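# Fit two printed parts onto jig pins, or call

## Task

This is the final kit of the day. Seat both loose printed parts on their matching pins in the jig, following the drawing. If instead this kit ought not to be assembled, leave its parts untouched and, with the gripper shut, keep the blue CALL button pressed for one second.

## Robot and tools

Robot: two arms, left_arm and right_arm, each ending in a parallel gripper. Everything is given in the scene frame: origin at table-top height, halfway between the two nominal arm bases, +z up, +x away from the robot over the table, +y toward left_arm. Arm names do not match image left/right. Calibrated bases: left_arm at (-0.047, +0.247, +0.039) m, quat_wxyz (+1.000, 0, 0, +0.009); right_arm at (+0.004, -0.354, +0.044) m, quat_wxyz (+1.000, 0, 0, -0.014). Printed hand poses may be off by a few centimetres, more at long reach.

Gripper: fingers point along its +z axis and close along its y axis. end_effector_position is the point between the pads, roughly 1 cm short of the fingertips. Orientation is a quaternion written w first.

Row format (shared by execute_actions and move): one flat list of 16 numbers covering both arms, even if only one moves: left_arm x, y, z, qw, qx, qy, qz, opening, then right_arm x, y, z, qw, qx, qy, qz, opening. x, y, z are an absolute gripper position in metres in the scene frame; the quaternion is an absolute orientation in that frame. Opening runs from -1 (closed) to +1 (fully open, 0.094 m); it is an absolute command, not a change, so sending 0 really commands half open. To keep an arm still, resend the exact pose and opening from the last result before it stopped; to keep an orientation, repeat the same quaternion rather than copying a drifted reading.

execute_actions(actions, cameras): actions is a list of actions; each action is a table of up to 15 rows, one per 1/30 s step, and a short table repeats its last row to fill 15 steps. Each target must lie within 0.6 m of that gripper's current position along each of the gripper's own axes, or the action is rejected for both arms; if the first action fails this against the latest reported state, or any action is malformed, the whole call is rejected. An empty actions list returns full state plus images from all cameras.

move(target, speed, blend, opening_speed, grip_force, blocking, cameras): drives each gripper in a straight line from its Hand target to the pose in target; target is one 16-number row or a list of up to 15 rows (no 0.6 m limit). speed is m/s, 0.002 to 4.3, default 0.25 (rotation up to twice that in rad/s), one value or one per target. blend in metres rounds corners of a list; 0 stops at each point. opening_speed is per second on the -1..+1 scale, at least 0.2; use it to close gently on fragile parts. grip_force is newtons per pad, 10 to 50 (default full), one value or one per arm, and persists; low forces close slowly. blocking=false returns after about 0.5 s while the move continues; a new move replaces a running one. A move is capped at 10 s. Paths ignore obstacles and the other arm, lag and overshoot when fast, and should not pass near an arm's own base. The result adds a move: line giving how it ended (done, off_target, moving, held, fault) and any limits (paced = pose clipped, held = steps withheld). Done means within 10 mm and 2 degrees; neither done nor off_target tells you about contact.

wait(seconds 0 to 10, cameras): holds the last commands; returns early if a running move ends. stop(cameras): brakes the running move. zoom_image(camera, region [x0, y0, x1, y1] in pixels, at most 504 by 504): enlarges part of the latest image of cam_high, cam_over, cam_left_wrist or cam_right_wrist (all 672x504). finished_scene(scene=1): ends the scene permanently; the result must hold on its own afterwards.

Result lines: end_effector_position and end_effector_quat_wxyz per arm; Hand target (where the arm is now being driven, possibly short of your command, so re-send the remainder); Tool commands; Joint positions (six joints then gripper opening in metres); Joint velocities (may read within noise or be omitted); Joint torques (include the arm's weight, have offsets and noise; entries 3 and 4 wrap at ±28 N m); grip_measured on the -1..+1 scale (reads up to about 2.5 mm wide when empty, somewhat narrower than a squeezed part, so no visible stop on contact); motor temperatures; MOTOR HOT above 85 °C, and an OVER-TEMPERATURE FAULT at 100 °C, which drops that arm for 30 to 60 s or more. Avoid long holds with a stretched arm or pushing toward unreachable poses.

Control details: orientation commands are clipped to 40 degrees from the current one each step; friction and gravity can leave a gripper a few centimetres off its command in free air. Joint ranges (rad): waist -2.880 to 2.880, shoulder 0.000 to 3.142, elbow 0.000 to 3.019 (straight at 2.964), wrist pitch -1.693 to 1.571, wrist yaw -1.571 to 1.571, wrist roll -2.094 to 2.094. To release, command an opening clearly above grip_measured.

Avoid: parts leaving the table or being set down off it, dropping parts or releasing them while moving, fast impacts with fixed or heavy objects, hard presses, and any contact between the two arms (including one gripper closing on the other's fingers), which can end the scene. Fast moves hit harder, and aiming further past a contact pushes harder.

Each tool is called after "Emit:" as name(argument=value, ...), one argument or row to a line, values as JSON.

## Session

Emit:
execute_actions(
  actions=[],
  cameras=["all"],
)

Scene clock: 0.00 s.
left_arm: end_effector_position=(+0.4311, +0.3705, +0.3585) grip_measured=+1.000 end_effector_quat_wxyz=(+0.565, -0.144, +0.810, +0.060) | right_arm: end_effector_position=(+0.4656, -0.6170, +0.3778) grip_measured=+1.000 end_effector_quat_wxyz=(+0.671, +0.010, +0.722, -0.167)
Joint positions: left_arm=[0.223 1.042 0.821 -0.142 -0.038 -0.085 0.094] | right_arm=[-0.611 1.196 0.755 0.394 -0.383 -0.247 0.094]
Joint velocities: within noise
Joint torques (N m): no reading
Motor temperatures (°C): left_arm=[28 28 27 29 29 26 28] | right_arm=[28 28 30 27 28 28 29]
Heat: left arm: hottest wrist pitch 29 °C; right arm: hottest elbow 30 °C.
Hand target: left_arm +0.4357, +0.3717, +0.3730; +0.575, -0.143, +0.803, +0.060 | right_arm +0.4690, -0.6195, +0.3999; +0.684, +0.004, +0.709, -0.176
Tool commands: left_gripper/opening=+1.0 right_gripper/opening=+1.0

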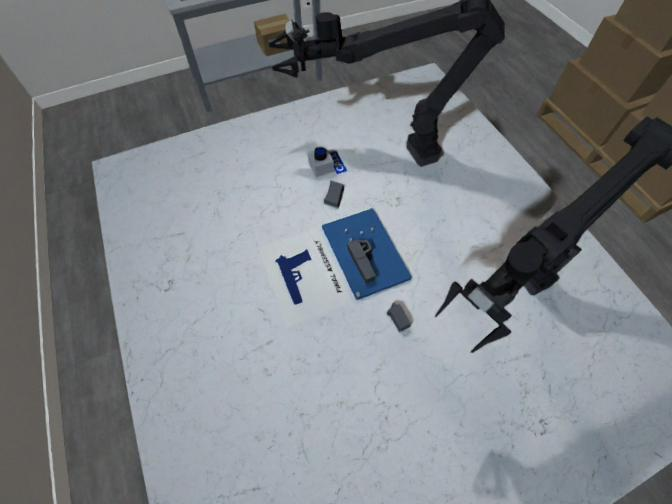

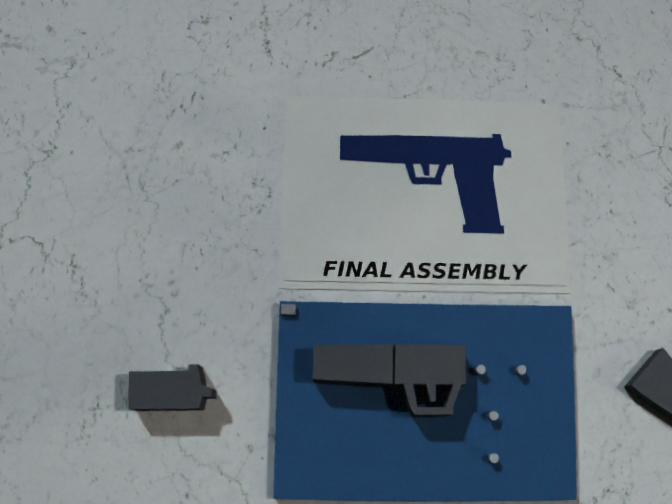

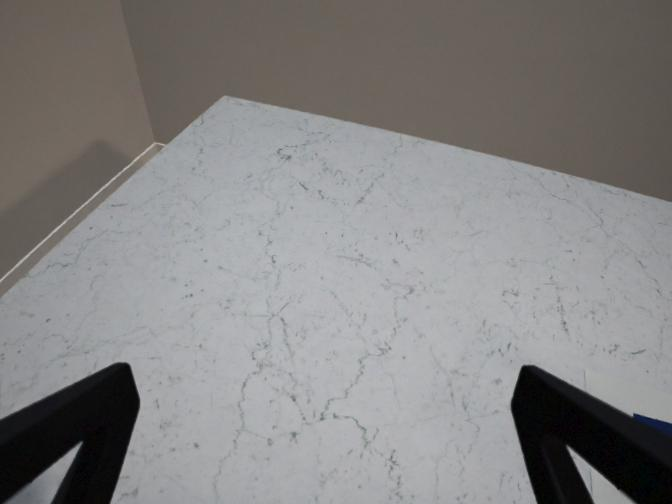

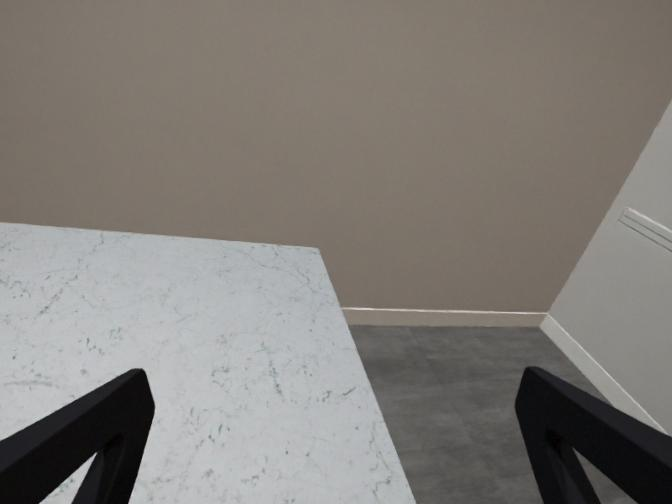

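Emit:
zoom_image(
  camera="cam_over",
  region=[260, 90, 600, 300],
)

Emit:
zoom_image(
  camera="cam_over",
  region=[260, 290, 672, 504],
)

Emit:
zoom_image(
  camera="cam_high",
  region=[280, 130, 430, 340],
)

Emit:
zoom_image(
  camera="cam_high",
  region=[296, 136, 366, 216],
)

Scaled by 1.482 from the camera's 672x504 image, which has a finer 960x720 frame.

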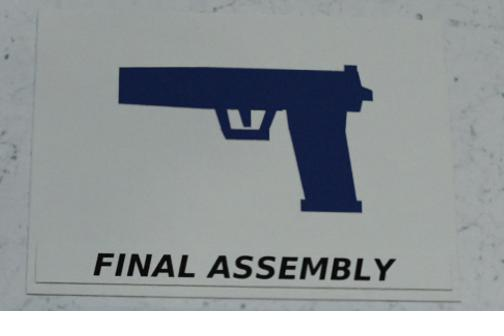

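Scaled by 1.223 from the camera's 672x504 image, which has a finer 960x720 frame.

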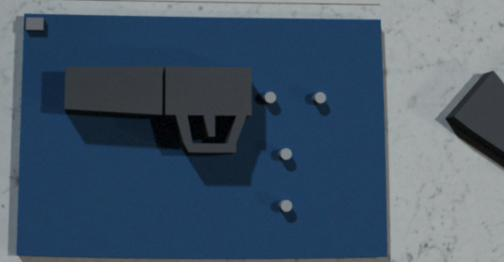

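Scaled by 2.400 from the camera's 672x504 image, which has a finer 960x720 frame.

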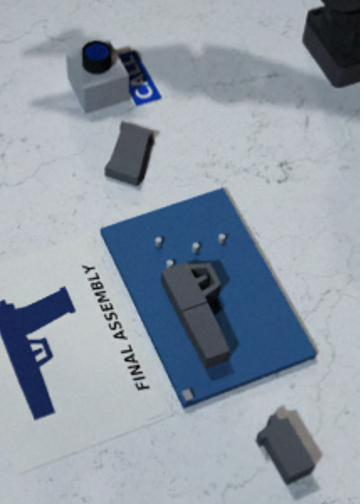

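Scaled by 6.300 from the camera's 672x504 image, which has a finer 960x720 frame.

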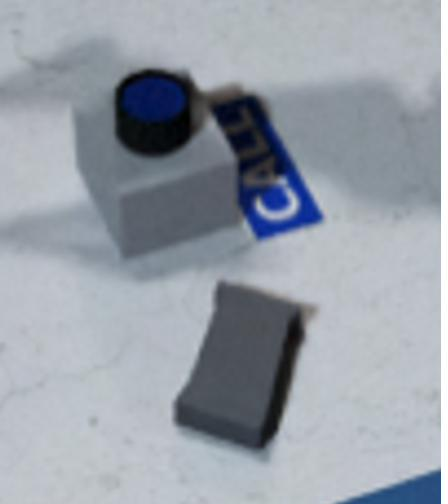

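Emit:
zoom_image(
  camera="cam_high",
  region=[240, 0, 500, 180],
)

Emit:
zoom_image(
  camera="cam_high",
  region=[420, 110, 672, 370],
)

Scaled by 1.938 from the camera's 672x504 image, which has a finer 960x720 frame.

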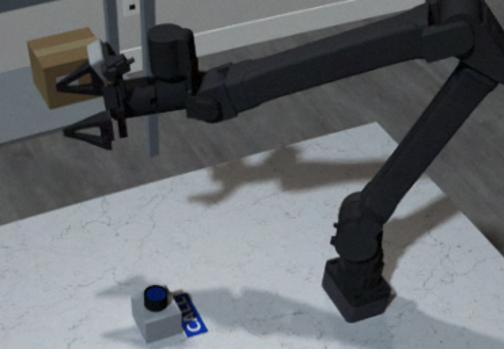

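Scaled by 1.938 from the camera's 672x504 image, which has a finer 960x720 frame.

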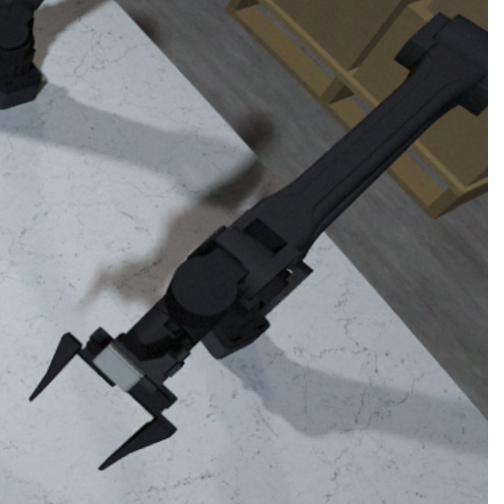

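Emit:
move(
  target=[0.4311, 0.3705, 0.3585, 0.565, -0.144, 0.810, 0.060, 1.0, 0.37, -0.43, 0.24, 0.0, 0.0, 1.0, 0.0, -1.0],
  speed=0.5,
  cameras=["cam_right_wrist", "cam_high"],
)

Scene clock: 140.47 s.
left_arm: end_effector_position=(+0.4311, +0.3705, +0.3585) grip_measured=+1.000 end_effector_quat_wxyz=(+0.565, -0.144, +0.810, +0.060) | right_arm: end_effector_position=(+0.3547, -0.4293, +0.2237) grip_measured=-0.986 end_effector_quat_wxyz=(-0.015, -0.006, +1.000, +0.002)
Joint positions: left_arm=[0.223 1.042 0.821 -0.142 -0.038 -0.085 0.094] | right_arm=[-0.181 1.321 1.092 -1.372 0.002 -0.221 0.001]
Joint torques (N m): left_arm=[0.5 -6.77 9.47 2.61 -0.05 0.06] | right_arm=[1.2 -5.3 12.81 -0.14 -0.26 0.03]
Motor temperatures (°C): left_arm=[28 29 42 29 29 26 28] | right_arm=[28 29 45 28 28 28 29]
Heat: left arm: hottest elbow 42 °C; right arm: hottest elbow 45 °C.
Hand target: left_arm +0.4311, +0.3706, +0.3585; +0.565, -0.144, +0.810, +0.060 | right_arm +0.3693, -0.4299, +0.2399; +0.000, +0.000, +1.000, +0.000
Off the commanded pose: left_arm 0.000 m, 0 deg | right_arm 0.022 m, 2 deg.
move: off_target (right_arm)
Images, in order (width x height): cam_high 672x504, cam_right_wrist 672x504.

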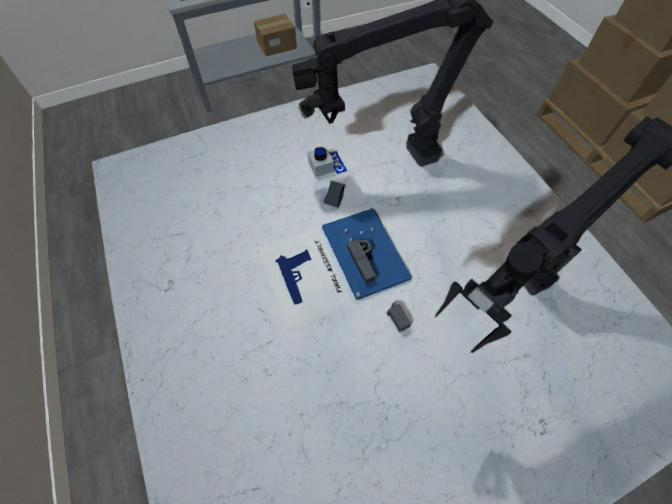

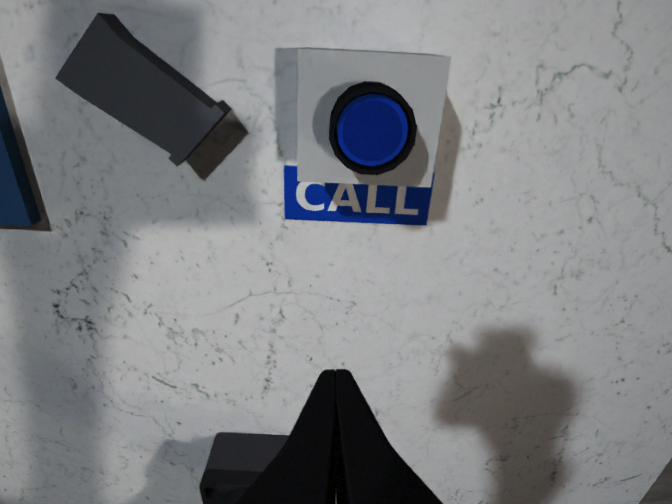

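Emit:
move(
  target=[0.4311, 0.3705, 0.3585, 0.565, -0.144, 0.810, 0.060, 1.0, 0.408, -0.449, 0.165, 0.0, 0.0, 1.0, 0.0, -1.0],
  speed=0.25,
  cameras=["cam_right_wrist", "cam_high"],
)

Scene clock: 195.30 s.
left_arm: end_effector_position=(+0.4311, +0.3705, +0.3585) grip_measured=+1.000 end_effector_quat_wxyz=(+0.565, -0.144, +0.810, +0.060) | right_arm: end_effector_position=(+0.3989, -0.4436, +0.1615) grip_measured=-0.986 end_effector_quat_wxyz=(-0.013, +0.001, +1.000, +0.002)
Joint positions: left_arm=[0.223 1.042 0.821 -0.142 -0.038 -0.085 0.094] | right_arm=[-0.193 1.49 1.092 -1.198 0.002 -0.22 0.001]
Joint torques (N m): left_arm=[0.56 -7.18 9.48 2.59 0 0.05] | right_arm=[-0.15 -7.41 9.33 1.03 -0.23 -0.27]
Heat: left arm: hottest elbow 40 °C; right arm: hottest elbow 49 °C.
Hand target: left_arm +0.4311, +0.3706, +0.3585; +0.565, -0.144, +0.810, +0.060 | right_arm +0.4077, -0.4491, +0.1651; +0.000, +0.000, +1.000, +0.000
Off the commanded pose: left_arm 0.000 m, 0 deg | right_arm 0.011 m, 1 deg.
move: off_target (right_arm)
Images, in order (width x height): cam_high 672x504, cam_right_wrist 672x504.

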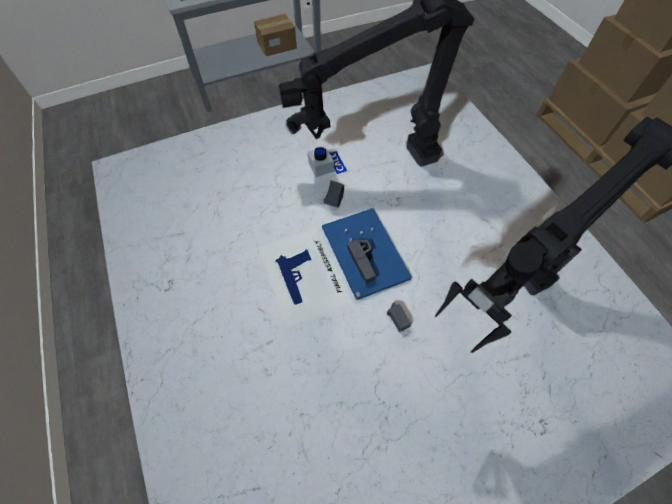

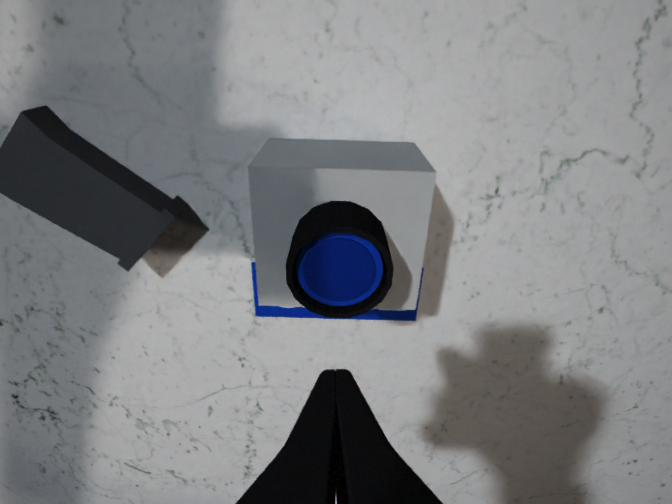

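Emit:
move(
  target=[0.4311, 0.3705, 0.3585, 0.565, -0.144, 0.810, 0.060, 1.0, 0.4005, -0.4505, 0.122, 0.0, 0.0, 1.0, 0.0, -1.0],
  speed=0.1,
  cameras=["cam_right_wrist"],
)

Scene clock: 241.00 s.
left_arm: end_effector_position=(+0.4311, +0.3705, +0.3585) grip_measured=+1.000 end_effector_quat_wxyz=(+0.565, -0.144, +0.810, +0.060) | right_arm: end_effector_position=(+0.3956, -0.4457, +0.1238) grip_measured=-0.986 end_effector_quat_wxyz=(-0.005, +0.003, +1.000, +0.000)
Joint positions: left_arm=[0.223 1.042 0.821 -0.142 -0.038 -0.085 0.094] | right_arm=[-0.2 1.519 1.015 -1.077 0.002 -0.223 0.001]
Joint torques (N m): left_arm=[0.32 -6.59 9.43 2.48 -0.04 0.02] | right_arm=[-0.21 -7 8.18 1.1 -0.23 -0.32]
Heat: left arm: hottest elbow 40 °C; right arm: hottest elbow 45 °C.
Hand target: left_arm +0.4311, +0.3706, +0.3585; +0.565, -0.144, +0.810, +0.060 | right_arm +0.4005, -0.4505, +0.1220; +0.000, +0.000, +1.000, +0.000
Off the commanded pose: left_arm 0.000 m, 0 deg | right_arm 0.007 m, 1 deg.
move: done
Images, in order (width x height): cam_right_wrist 672x504.

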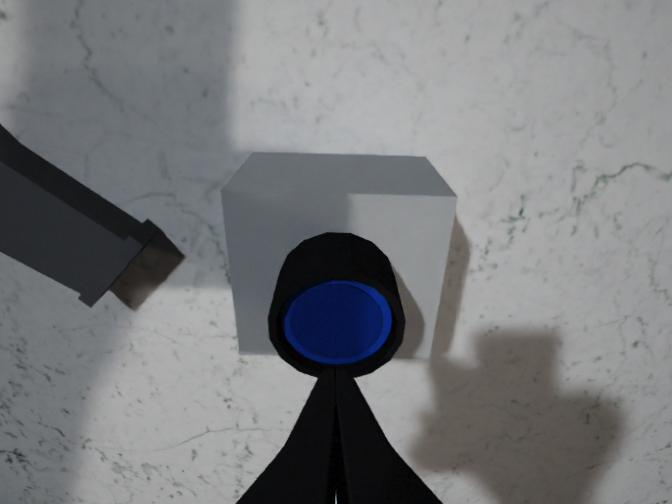

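Emit:
move(
  target=[0.4311, 0.3705, 0.3585, 0.565, -0.144, 0.810, 0.060, 1.0, 0.400, -0.4515, 0.09, 0.0, 0.0, 1.0, 0.0, -1.0],
  speed=0.03,
  cameras=["cam_right_wrist", "cam_high"],
)

Scene clock: 261.07 s.
left_arm: end_effector_position=(+0.4311, +0.3705, +0.3585) grip_measured=+1.000 end_effector_quat_wxyz=(+0.565, -0.144, +0.810, +0.060) | right_arm: end_effector_position=(+0.3964, -0.4468, +0.0940) grip_measured=-0.986 end_effector_quat_wxyz=(-0.003, +0.003, +1.000, +0.000)
Joint positions: left_arm=[0.223 1.042 0.821 -0.142 -0.038 -0.085 0.094] | right_arm=[-0.202 1.562 0.974 -0.988 0.002 -0.224 0.001]
Joint torques (N m): left_arm=[0.32 -6.95 9.43 2.62 -0.05 0.02] | right_arm=[-0.21 -7 7.61 1.05 -0.23 -0.32]
Heat: left arm: hottest elbow 40 °C; right arm: hottest elbow 44 °C.
Hand target: left_arm +0.4311, +0.3706, +0.3585; +0.565, -0.144, +0.810, +0.060 | right_arm +0.3998, -0.4514, +0.0901; +0.000, +0.000, +1.000, +0.000
Off the commanded pose: left_arm 0.000 m, 0 deg | right_arm 0.007 m, 0 deg.
move: done
Images, in order (width x height): cam_high 672x504, cam_right_wrist 672x504.

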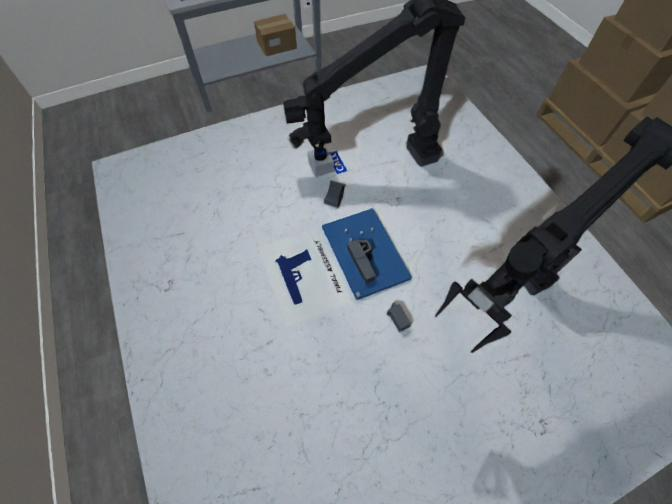

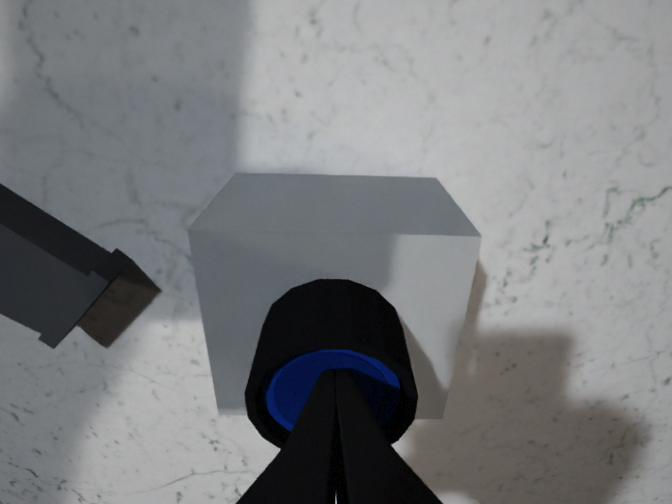

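Emit:
move(
  target=[0.4311, 0.3705, 0.3585, 0.565, -0.144, 0.810, 0.060, 1.0, 0.3965, -0.4505, 0.075, 0.0, 0.0, 1.0, 0.0, -1.0],
  speed=0.03,
  cameras=["cam_right_wrist", "cam_high"],
)

Scene clock: 272.43 s.
left_arm: end_effector_position=(+0.4311, +0.3705, +0.3585) grip_measured=+1.000 end_effector_quat_wxyz=(+0.565, -0.144, +0.810, +0.060) | right_arm: end_effector_position=(+0.3962, -0.4468, +0.0878) grip_measured=-0.986 end_effector_quat_wxyz=(+0.004, +0.003, +1.000, -0.002)
Joint positions: left_arm=[0.223 1.042 0.821 -0.142 -0.038 -0.085 0.094] | right_arm=[-0.202 1.564 0.957 -0.955 0.002 -0.224 0.001]
Joint torques (N m): left_arm=[0.09 -6.95 9.39 2.61 -0.03 0.01] | right_arm=[-0.21 -5.95 6.69 1.57 -0.24 -0.32]
Heat: left arm: hottest elbow 40 °C; right arm: hottest elbow 43 °C.
Hand target: left_arm +0.4311, +0.3706, +0.3585; +0.565, -0.144, +0.810, +0.060 | right_arm +0.3961, -0.4503, +0.0754; +0.000, +0.000, +1.000, +0.000
Off the commanded pose: left_arm 0.000 m, 0 deg | right_arm 0.013 m, 1 deg.
move: off_target (right_arm)
Images, in order (width x height): cam_high 672x504, cam_right_wrist 672x504.

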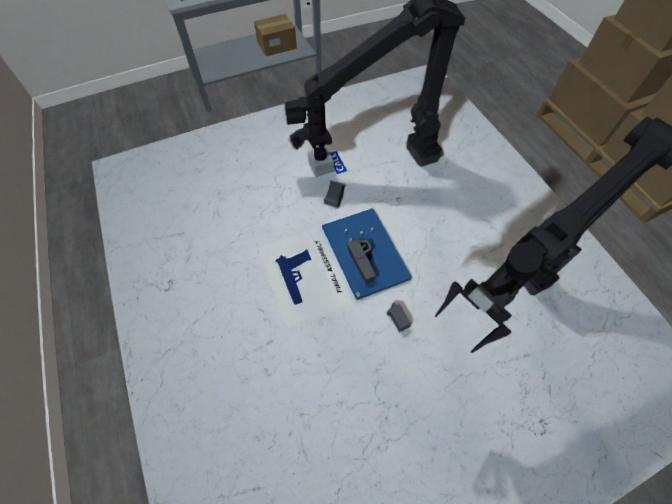

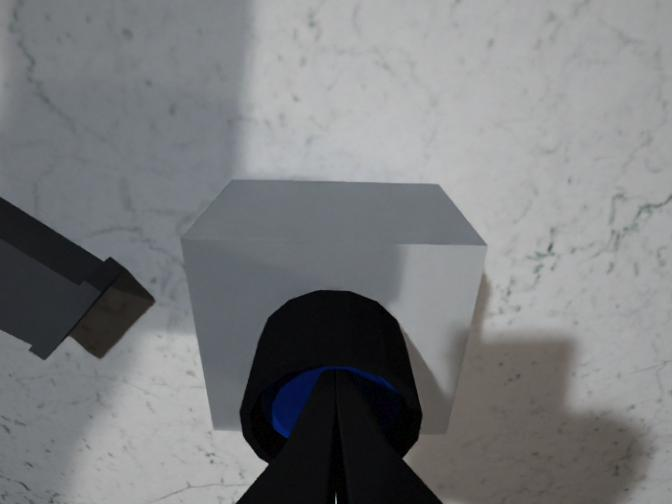

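Emit:
move(
  target=[0.4311, 0.3705, 0.3585, 0.565, -0.144, 0.810, 0.060, 1.0, 0.3965, -0.4505, 0.064, 0.0, 0.0, 1.0, 0.0, -1.0],
  speed=0.03,
  cameras=["cam_right_wrist", "cam_high"],
)

Emit:
zoom_image(
  camera="cam_right_wrist",
  region=[180, 260, 480, 504],
)

Emit:
zoom_image(
  camera="cam_high",
  region=[280, 110, 370, 200],
)

Scene clock: 281.47 s.
left_arm: end_effector_position=(+0.4311, +0.3705, +0.3585) grip_measured=+1.000 end_effector_quat_wxyz=(+0.565, -0.144, +0.810, +0.060) | right_arm: end_effector_position=(+0.3961, -0.4467, +0.0856) grip_measured=-0.986 end_effector_quat_wxyz=(+0.007, +0.003, +1.000, -0.002)
Joint positions: left_arm=[0.223 1.042 0.821 -0.142 -0.038 -0.085 0.094] | right_arm=[-0.202 1.564 0.949 -0.942 0.002 -0.224 0.001]
Joint torques (N m): left_arm=[0.38 -6.95 9.43 2.55 -0.04 0.04] | right_arm=[-0.21 -4.72 6.13 2.39 -0.24 -0.32]
Heat: left arm: hottest elbow 40 °C; right arm: hottest elbow 41 °C.
Hand target: left_arm +0.4311, +0.3706, +0.3585; +0.565, -0.144, +0.810, +0.060 | right_arm +0.3954, -0.4501, +0.0650; +0.000, +0.000, +1.000, +0.000
Off the commanded pose: left_arm 0.000 m, 0 deg | right_arm 0.022 m, 1 deg.
move: off_target (right_arm)
Images, in order (width x height): cam_high 672x504, cam_right_wrist 672x504.

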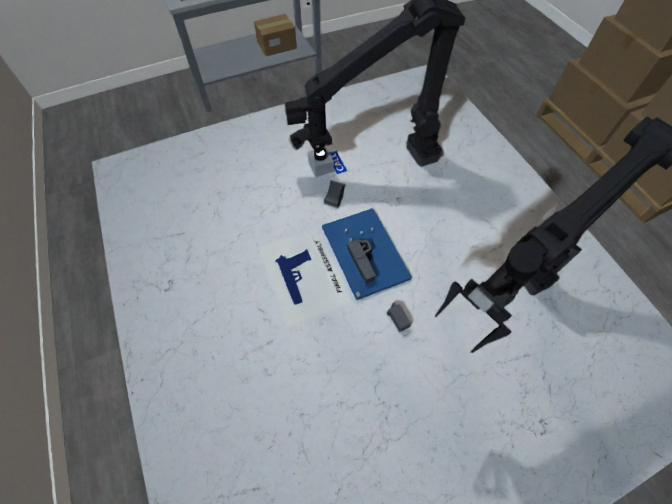

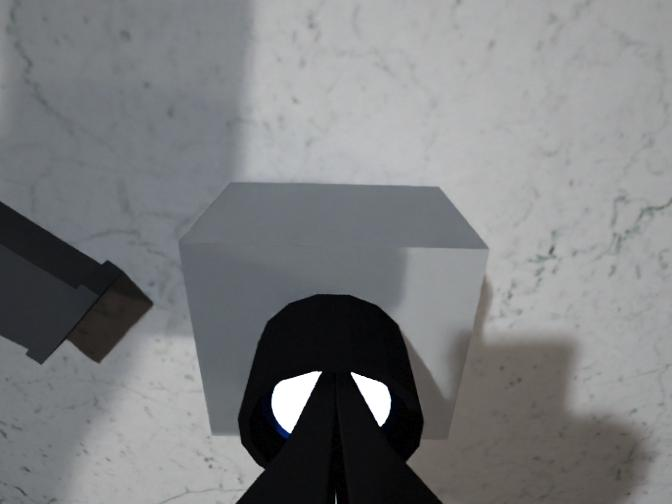

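Scaled by 1.680 from the camera's 672x504 image, which has a finer 960x720 frame.

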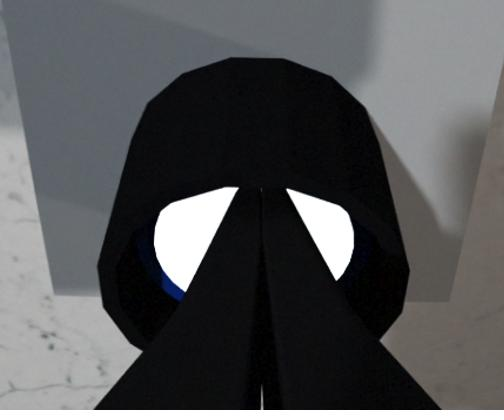

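Scaled by 5.600 from the camera's 672x504 image, which has a finer 960x720 frame.

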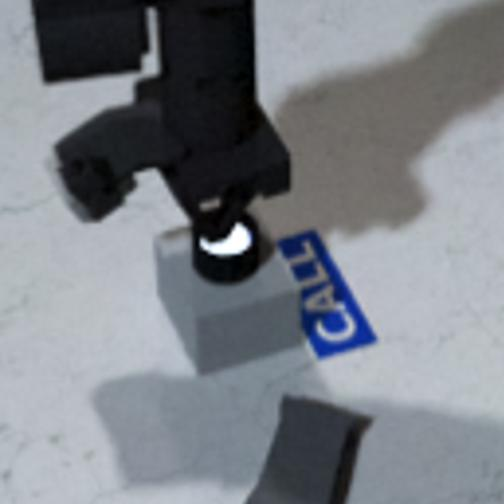

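Emit:
wait(
  seconds=1.0,
  cameras=["cam_right_wrist"],
)

Scene clock: 286.00 s.
left_arm: end_effector_position=(+0.4311, +0.3705, +0.3585) grip_measured=+1.000 end_effector_quat_wxyz=(+0.565, -0.144, +0.810, +0.060) | right_arm: end_effector_position=(+0.3961, -0.4467, +0.0856) grip_measured=-0.986 end_effector_quat_wxyz=(+0.007, +0.003, +1.000, -0.002)
Joint positions: left_arm=[0.223 1.042 0.821 -0.142 -0.038 -0.085 0.094] | right_arm=[-0.202 1.564 0.949 -0.942 0.002 -0.224 0.001]
Joint torques (N m): left_arm=[0.32 -6.77 9.46 2.56 -0.03 0.05] | right_arm=[-0.21 -4.66 6.12 2.41 -0.24 -0.32]
Heat: left arm: hottest elbow 40 °C; right arm: hottest elbow 41 °C.
Hand target: left_arm +0.4311, +0.3706, +0.3585; +0.565, -0.144, +0.810, +0.060 | right_arm +0.3954, -0.4501, +0.0650; +0.000, +0.000, +1.000, +0.000
Tool commands: left_gripper/opening=+1.0 right_gripper/opening=-1.0
Off the commanded pose: left_arm 0.000 m, 0 deg | right_arm 0.022 m, 1 deg.
wait: 1.00 s; at rest from the start
Images, in order (width x height): cam_right_wrist 672x504.

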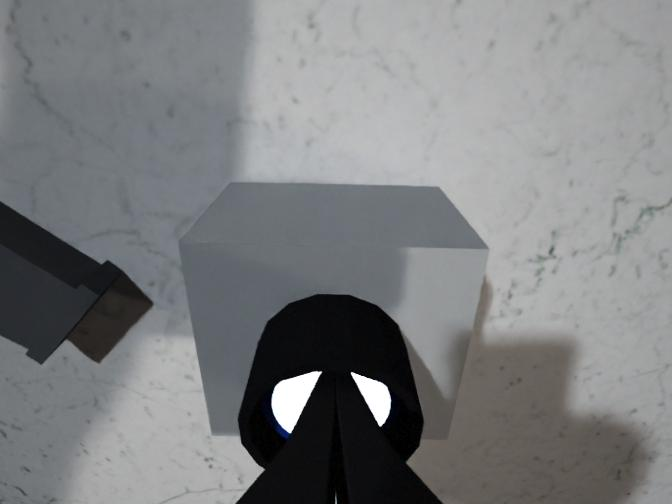

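Emit:
move(
  target=[0.4311, 0.3705, 0.3585, 0.565, -0.144, 0.810, 0.060, 1.0, 0.3965, -0.4505, 0.15, 0.0, 0.0, 1.0, 0.0, -1.0],
  speed=0.12,
  cameras=["cam_right_wrist", "cam_high"],
)

Scene clock: 291.17 s.
left_arm: end_effector_position=(+0.4311, +0.3705, +0.3585) grip_measured=+1.000 end_effector_quat_wxyz=(+0.565, -0.144, +0.810, +0.060) | right_arm: end_effector_position=(+0.3815, -0.4433, +0.1301) grip_measured=-0.986 end_effector_quat_wxyz=(-0.022, +0.003, +1.000, +0.004)
Joint positions: left_arm=[0.223 1.042 0.821 -0.142 -0.038 -0.085 0.094] | right_arm=[-0.202 1.497 1.008 -1.127 0.002 -0.224 0.001]
Joint torques (N m): left_arm=[0.15 -6.95 9.43 2.5 -0.04 0.03] | right_arm=[-0.15 -8.53 11.25 -0.16 -0.21 -0.32]
Heat: left arm: hottest elbow 40 °C; right arm: hottest elbow 41 °C.
Hand target: left_arm +0.4311, +0.3706, +0.3585; +0.565, -0.144, +0.810, +0.060 | right_arm +0.3957, -0.4503, +0.1500; +0.000, +0.000, +1.000, +0.000
Off the commanded pose: left_arm 0.000 m, 0 deg | right_arm 0.026 m, 3 deg.
move: off_target (right_arm)
Images, in order (width x height): cam_high 672x504, cam_right_wrist 672x504.

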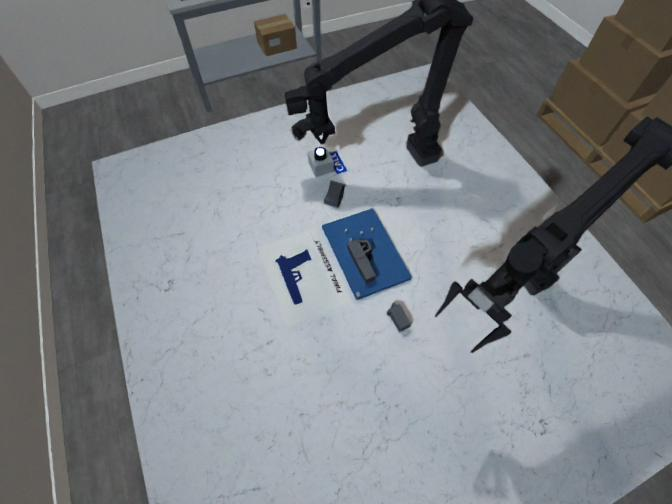

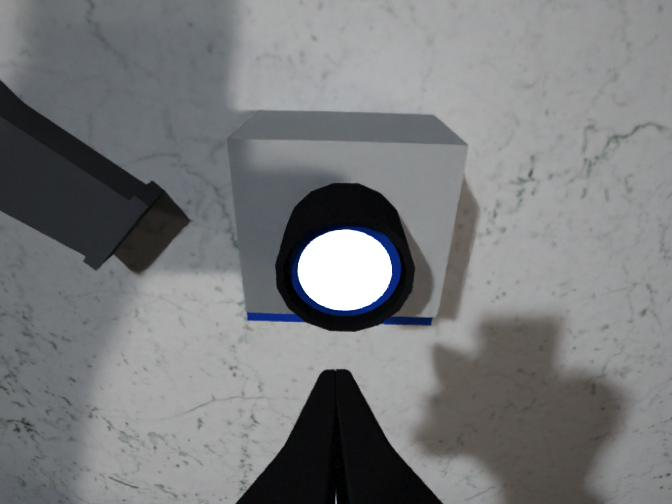

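Emit:
finished_scene(
)

The scene is finished: the task was done.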